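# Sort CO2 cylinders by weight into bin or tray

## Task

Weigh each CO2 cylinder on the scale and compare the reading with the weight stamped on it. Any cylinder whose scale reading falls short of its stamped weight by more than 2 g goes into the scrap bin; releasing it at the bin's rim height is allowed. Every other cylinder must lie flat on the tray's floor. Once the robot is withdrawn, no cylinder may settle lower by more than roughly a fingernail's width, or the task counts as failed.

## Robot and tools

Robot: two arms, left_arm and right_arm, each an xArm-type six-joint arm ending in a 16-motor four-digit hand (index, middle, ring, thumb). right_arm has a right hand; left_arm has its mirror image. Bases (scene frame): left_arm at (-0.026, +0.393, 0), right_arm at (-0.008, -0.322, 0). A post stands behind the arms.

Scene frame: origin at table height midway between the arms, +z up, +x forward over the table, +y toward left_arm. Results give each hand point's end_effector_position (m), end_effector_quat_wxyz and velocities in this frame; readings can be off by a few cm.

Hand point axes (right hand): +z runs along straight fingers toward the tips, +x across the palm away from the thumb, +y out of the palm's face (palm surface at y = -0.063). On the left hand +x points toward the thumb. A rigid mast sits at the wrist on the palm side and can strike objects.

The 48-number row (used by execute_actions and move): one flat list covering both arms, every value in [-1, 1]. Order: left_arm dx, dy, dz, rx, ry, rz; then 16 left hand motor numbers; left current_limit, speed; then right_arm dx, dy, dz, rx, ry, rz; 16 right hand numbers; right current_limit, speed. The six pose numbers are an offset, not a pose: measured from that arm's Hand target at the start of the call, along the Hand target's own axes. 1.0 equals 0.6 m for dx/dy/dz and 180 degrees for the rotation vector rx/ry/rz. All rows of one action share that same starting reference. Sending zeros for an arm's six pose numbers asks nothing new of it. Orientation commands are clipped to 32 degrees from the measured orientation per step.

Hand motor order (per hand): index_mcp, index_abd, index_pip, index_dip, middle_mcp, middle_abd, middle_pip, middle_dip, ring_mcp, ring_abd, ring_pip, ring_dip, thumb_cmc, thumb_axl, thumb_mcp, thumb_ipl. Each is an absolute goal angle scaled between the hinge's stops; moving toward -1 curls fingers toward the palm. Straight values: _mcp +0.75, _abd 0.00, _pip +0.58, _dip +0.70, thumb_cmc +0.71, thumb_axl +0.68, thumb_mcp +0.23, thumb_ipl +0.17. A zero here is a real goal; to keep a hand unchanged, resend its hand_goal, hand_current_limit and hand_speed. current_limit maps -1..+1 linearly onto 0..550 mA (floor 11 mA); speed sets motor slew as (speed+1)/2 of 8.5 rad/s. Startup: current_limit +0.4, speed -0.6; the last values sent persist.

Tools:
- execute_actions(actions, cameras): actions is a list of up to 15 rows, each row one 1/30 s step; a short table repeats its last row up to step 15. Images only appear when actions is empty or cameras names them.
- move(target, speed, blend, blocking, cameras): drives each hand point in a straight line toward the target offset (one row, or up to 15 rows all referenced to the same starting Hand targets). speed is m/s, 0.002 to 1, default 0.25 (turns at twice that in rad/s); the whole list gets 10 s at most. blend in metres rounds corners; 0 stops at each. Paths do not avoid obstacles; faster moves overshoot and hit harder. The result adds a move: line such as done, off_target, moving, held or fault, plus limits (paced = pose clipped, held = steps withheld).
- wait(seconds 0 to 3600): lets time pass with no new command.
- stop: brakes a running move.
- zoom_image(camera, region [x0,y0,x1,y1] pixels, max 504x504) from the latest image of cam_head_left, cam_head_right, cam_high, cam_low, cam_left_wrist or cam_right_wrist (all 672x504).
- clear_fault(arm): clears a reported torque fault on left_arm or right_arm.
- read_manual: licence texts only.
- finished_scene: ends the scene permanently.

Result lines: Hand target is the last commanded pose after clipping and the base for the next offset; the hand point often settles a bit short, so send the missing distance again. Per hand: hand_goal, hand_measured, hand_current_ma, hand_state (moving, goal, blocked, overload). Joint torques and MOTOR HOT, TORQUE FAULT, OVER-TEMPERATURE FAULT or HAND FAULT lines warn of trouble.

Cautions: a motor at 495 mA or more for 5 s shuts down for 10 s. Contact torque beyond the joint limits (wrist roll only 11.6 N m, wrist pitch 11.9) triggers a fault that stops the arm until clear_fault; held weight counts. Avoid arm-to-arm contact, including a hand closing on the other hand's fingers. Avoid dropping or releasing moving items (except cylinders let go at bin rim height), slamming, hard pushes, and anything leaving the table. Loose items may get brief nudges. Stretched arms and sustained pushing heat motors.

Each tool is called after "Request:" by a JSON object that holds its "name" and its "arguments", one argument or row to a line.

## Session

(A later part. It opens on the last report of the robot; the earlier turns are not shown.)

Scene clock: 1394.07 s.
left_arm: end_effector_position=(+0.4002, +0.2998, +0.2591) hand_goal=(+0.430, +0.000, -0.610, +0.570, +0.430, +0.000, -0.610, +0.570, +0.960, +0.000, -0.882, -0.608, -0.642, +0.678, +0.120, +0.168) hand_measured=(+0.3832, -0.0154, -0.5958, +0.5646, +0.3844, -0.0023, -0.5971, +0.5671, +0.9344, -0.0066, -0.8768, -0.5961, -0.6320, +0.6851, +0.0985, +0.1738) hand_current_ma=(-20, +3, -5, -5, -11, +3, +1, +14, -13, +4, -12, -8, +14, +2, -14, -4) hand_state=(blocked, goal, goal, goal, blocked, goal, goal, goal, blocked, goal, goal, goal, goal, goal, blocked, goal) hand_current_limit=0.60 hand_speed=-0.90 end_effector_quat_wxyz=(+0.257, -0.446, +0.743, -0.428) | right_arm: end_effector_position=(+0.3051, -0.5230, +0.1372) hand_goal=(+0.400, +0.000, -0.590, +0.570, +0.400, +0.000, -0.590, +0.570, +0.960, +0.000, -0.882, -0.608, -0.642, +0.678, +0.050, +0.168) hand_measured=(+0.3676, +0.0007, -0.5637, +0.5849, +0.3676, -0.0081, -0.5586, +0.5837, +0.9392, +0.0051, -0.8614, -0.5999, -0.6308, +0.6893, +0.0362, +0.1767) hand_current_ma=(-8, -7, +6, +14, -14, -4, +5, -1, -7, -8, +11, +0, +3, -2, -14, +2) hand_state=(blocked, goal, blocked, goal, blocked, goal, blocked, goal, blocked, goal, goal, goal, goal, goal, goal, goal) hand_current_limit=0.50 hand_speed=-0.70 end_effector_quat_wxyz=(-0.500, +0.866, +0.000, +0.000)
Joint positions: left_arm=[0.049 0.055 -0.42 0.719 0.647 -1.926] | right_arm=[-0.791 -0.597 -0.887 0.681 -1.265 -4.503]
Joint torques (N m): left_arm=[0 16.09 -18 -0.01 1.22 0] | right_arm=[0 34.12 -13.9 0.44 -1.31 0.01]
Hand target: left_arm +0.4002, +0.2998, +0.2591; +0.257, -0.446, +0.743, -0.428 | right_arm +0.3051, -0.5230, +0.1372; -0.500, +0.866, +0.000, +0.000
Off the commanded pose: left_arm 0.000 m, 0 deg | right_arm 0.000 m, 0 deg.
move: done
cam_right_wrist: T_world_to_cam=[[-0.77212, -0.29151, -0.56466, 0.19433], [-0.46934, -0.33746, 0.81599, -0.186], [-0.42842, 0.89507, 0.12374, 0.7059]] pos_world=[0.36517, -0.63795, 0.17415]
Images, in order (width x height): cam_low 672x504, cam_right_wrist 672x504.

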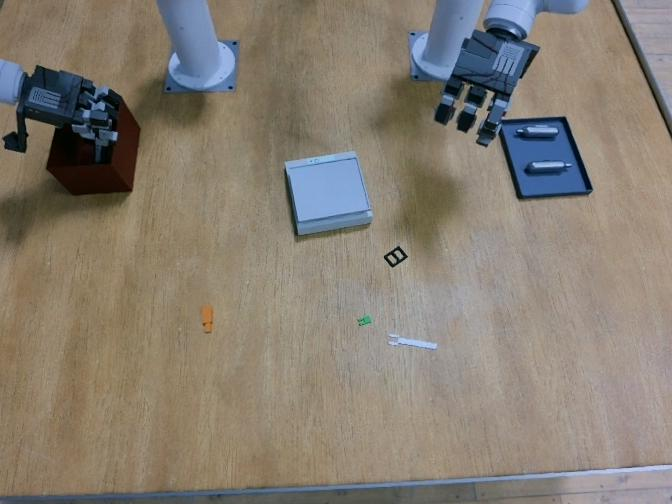

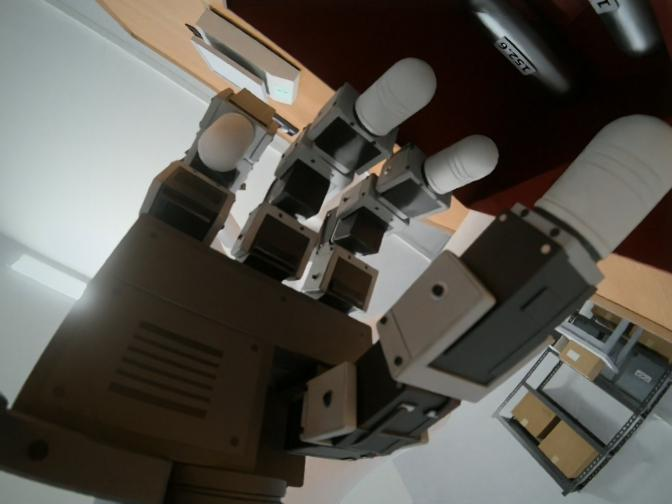

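Request:
{"name": "move", "arguments": {
  "target": [0,0,0,0,0,0,0.43,0,-0.61,0.57,0.43,0,-0.61,0.57,0.96,0,-0.883,-0.609,-0.643,0.678,0.12,0.168,0.6,-0.9,0,-0.2165,-0.125,0,0,0,0.40,0,-0.59,0.57,0.40,0,-0.59,0.57,0.96,0,-0.883,-0.609,-0.643,0.678,0.10,0.168,0.5,-0.7],
  "speed": 0.08,
  "cameras": ["all"]
}}

Request:
{"name": "zoom_image", "arguments": {
  "camera": "cam_low",
  "region": [480, 100, 610, 210]
}}

Request:
{"name": "zoom_image", "arguments": {
  "camera": "cam_high",
  "region": [580, 220, 672, 300]
}}

Request:
{"name": "zoom_image", "arguments": {
  "camera": "cam_high",
  "region": [220, 140, 370, 270]
}}

Scene clock: 1400.00 s.
left_arm: end_effector_position=(+0.4002, +0.2998, +0.2591) hand_goal=(+0.430, +0.000, -0.610, +0.570, +0.430, +0.000, -0.610, +0.570, +0.960, +0.000, -0.882, -0.608, -0.642, +0.678, +0.120, +0.168) hand_measured=(+0.3832, -0.0154, -0.5958, +0.5646, +0.3844, -0.0023, -0.5971, +0.5671, +0.9344, -0.0081, -0.8781, -0.5961, -0.6333, +0.6851, +0.0985, +0.1748) hand_current_ma=(-19, +4, -7, -4, -12, +8, +2, +6, -14, -3, -3, -8, +15, +1, -13, -4) hand_state=(blocked, goal, goal, goal, blocked, goal, goal, goal, blocked, goal, goal, goal, goal, goal, blocked, goal) hand_current_limit=0.60 hand_speed=-0.90 end_effector_quat_wxyz=(+0.257, -0.446, +0.743, -0.428) | right_arm: end_effector_position=(+0.3052, -0.5229, +0.2872) hand_goal=(+0.400, +0.000, -0.590, +0.570, +0.400, +0.000, -0.590, +0.570, +0.960, +0.000, -0.882, -0.608, -0.642, +0.678, +0.100, +0.168) hand_measured=(+0.3664, +0.0007, -0.5637, +0.5837, +0.3688, -0.0081, -0.5612, +0.5837, +0.9380, +0.0051, -0.8627, -0.5999, -0.6320, +0.6893, +0.0817, +0.1729) hand_current_ma=(-11, -5, +13, +14, -10, +2, +1, -3, +1, -2, +9, -6, +4, -1, -16, +2) hand_state=(blocked, goal, blocked, goal, blocked, goal, blocked, goal, blocked, goal, goal, goal, goal, goal, goal, goal) hand_current_limit=0.50 hand_speed=-0.70 end_effector_quat_wxyz=(-0.500, +0.866, +0.000, +0.000)
Joint positions: left_arm=[0.049 0.055 -0.42 0.719 0.647 -1.926] | right_arm=[-0.791 -0.309 -0.916 0.645 -1.515 -4.305]
Joint torques (N m): left_arm=[0 16.09 -18 -0.01 1.22 0] | right_arm=[0 28.77 -17.88 0.89 -1.23 1.8]
Hand target: left_arm +0.4002, +0.2998, +0.2591; +0.257, -0.446, +0.743, -0.428 | right_arm +0.3052, -0.5229, +0.2872; -0.500, +0.866, +0.000, +0.000
Off the commanded pose: left_arm 0.000 m, 0 deg | right_arm 0.000 m, 0 deg.
move: done
cam_left_wrist: T_world_to_cam=[[0.63326, 0.56978, 0.52377, -0.59279], [-0.49699, -0.21941, 0.83956, 0.00128], [0.59329, -0.79196, 0.14423, 0.08353]] pos_world=[0.32647, 0.40419, 0.29736]
cam_right_wrist: T_world_to_cam=[[-0.77211, -0.2915, -0.56469, 0.27914], [-0.46936, -0.33747, 0.81597, -0.30831], [-0.42842, 0.89507, 0.12374, 0.6873]] pos_world=[0.36527, -0.63785, 0.32415]

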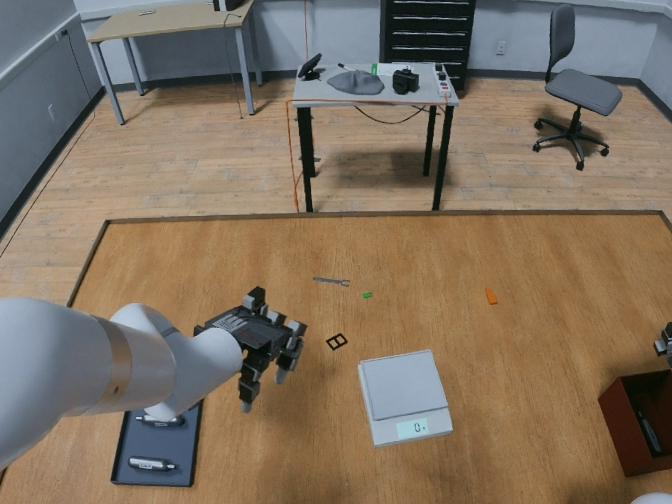

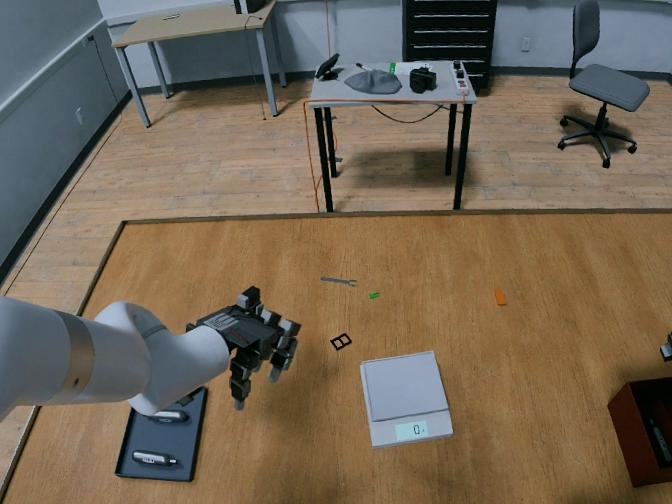

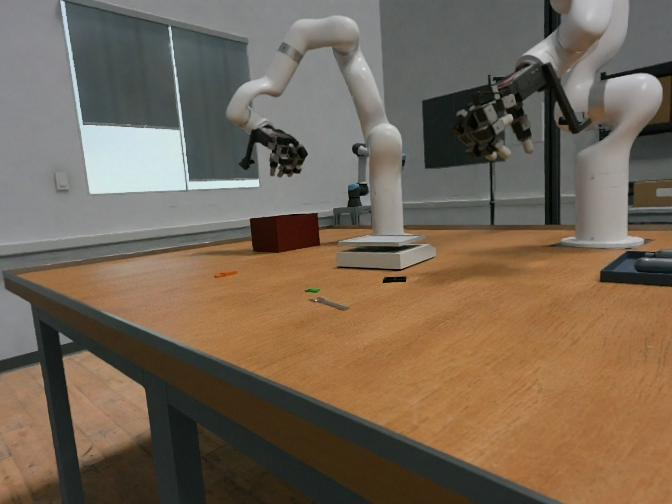

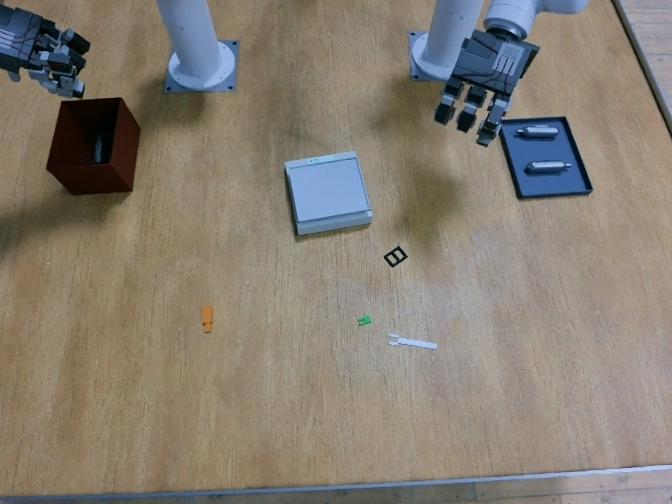

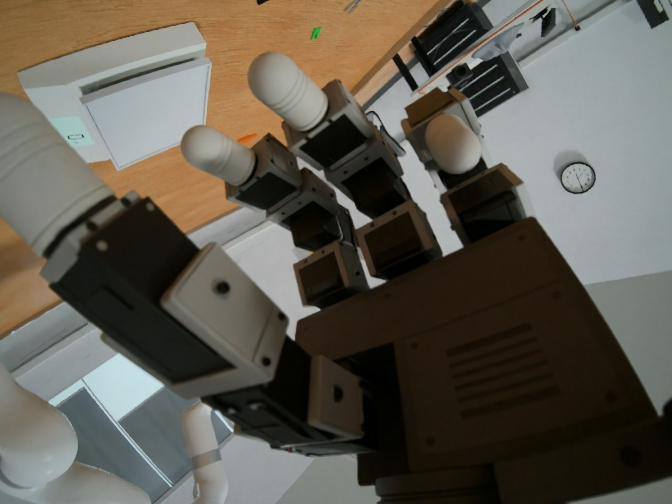

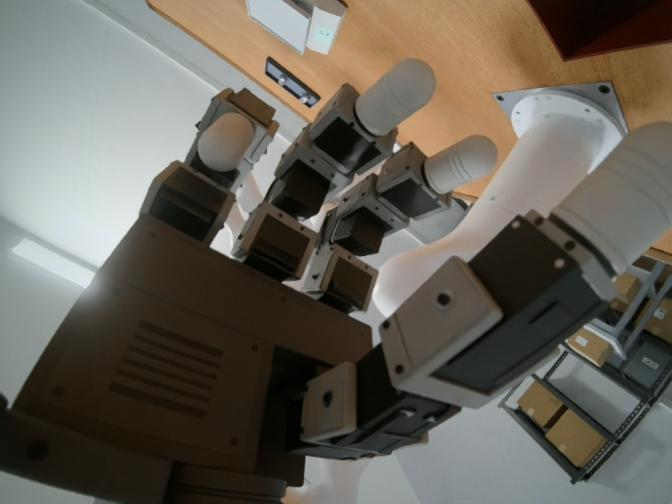

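Scaled by 3.877.

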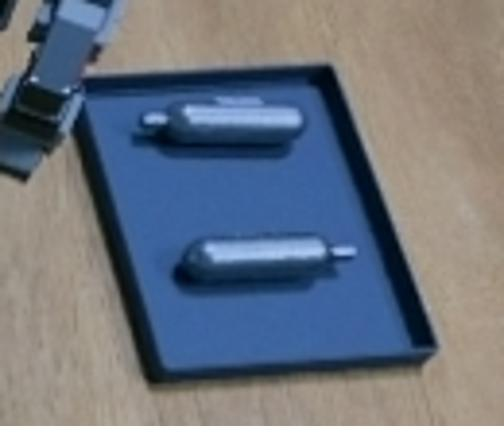

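Scaled by 5.478.

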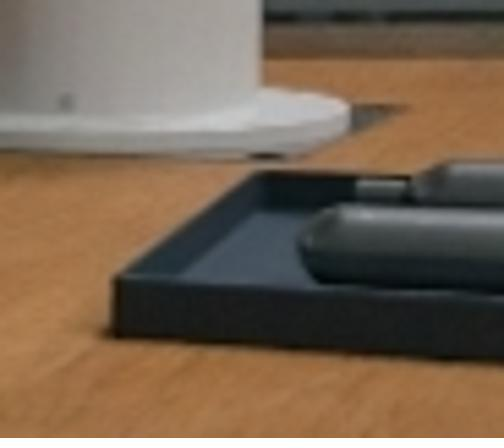

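Scaled by 3.360.

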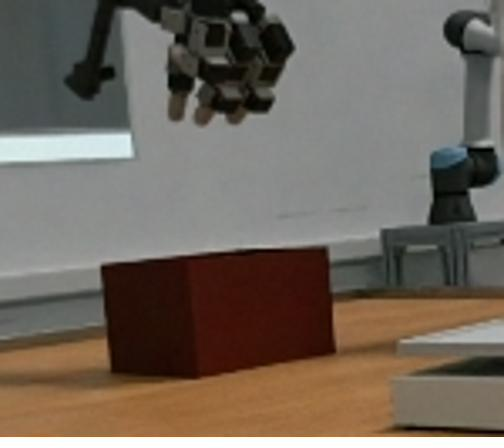

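Request:
{"name": "zoom_image", "arguments": {
  "camera": "cam_head_left",
  "region": [580, 350, 672, 490]
}}

Request:
{"name": "zoom_image", "arguments": {
  "camera": "cam_low",
  "region": [30, 80, 150, 210]
}}

Scaled by 3.600.

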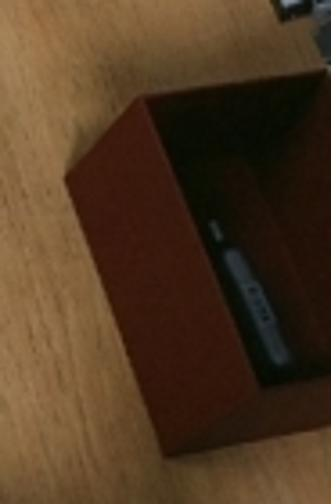

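Scaled by 3.877.

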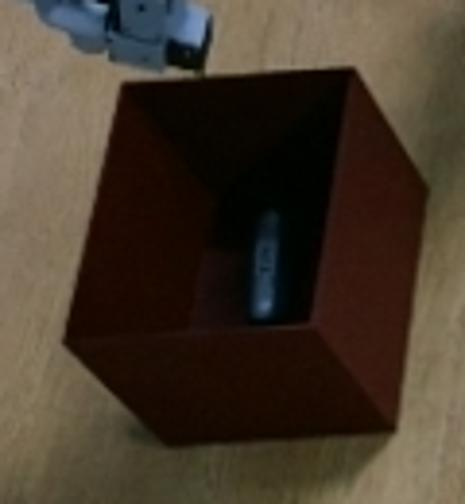

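Request:
{"name": "finished_scene", "arguments": {

}}

The scene is finished: the task was done.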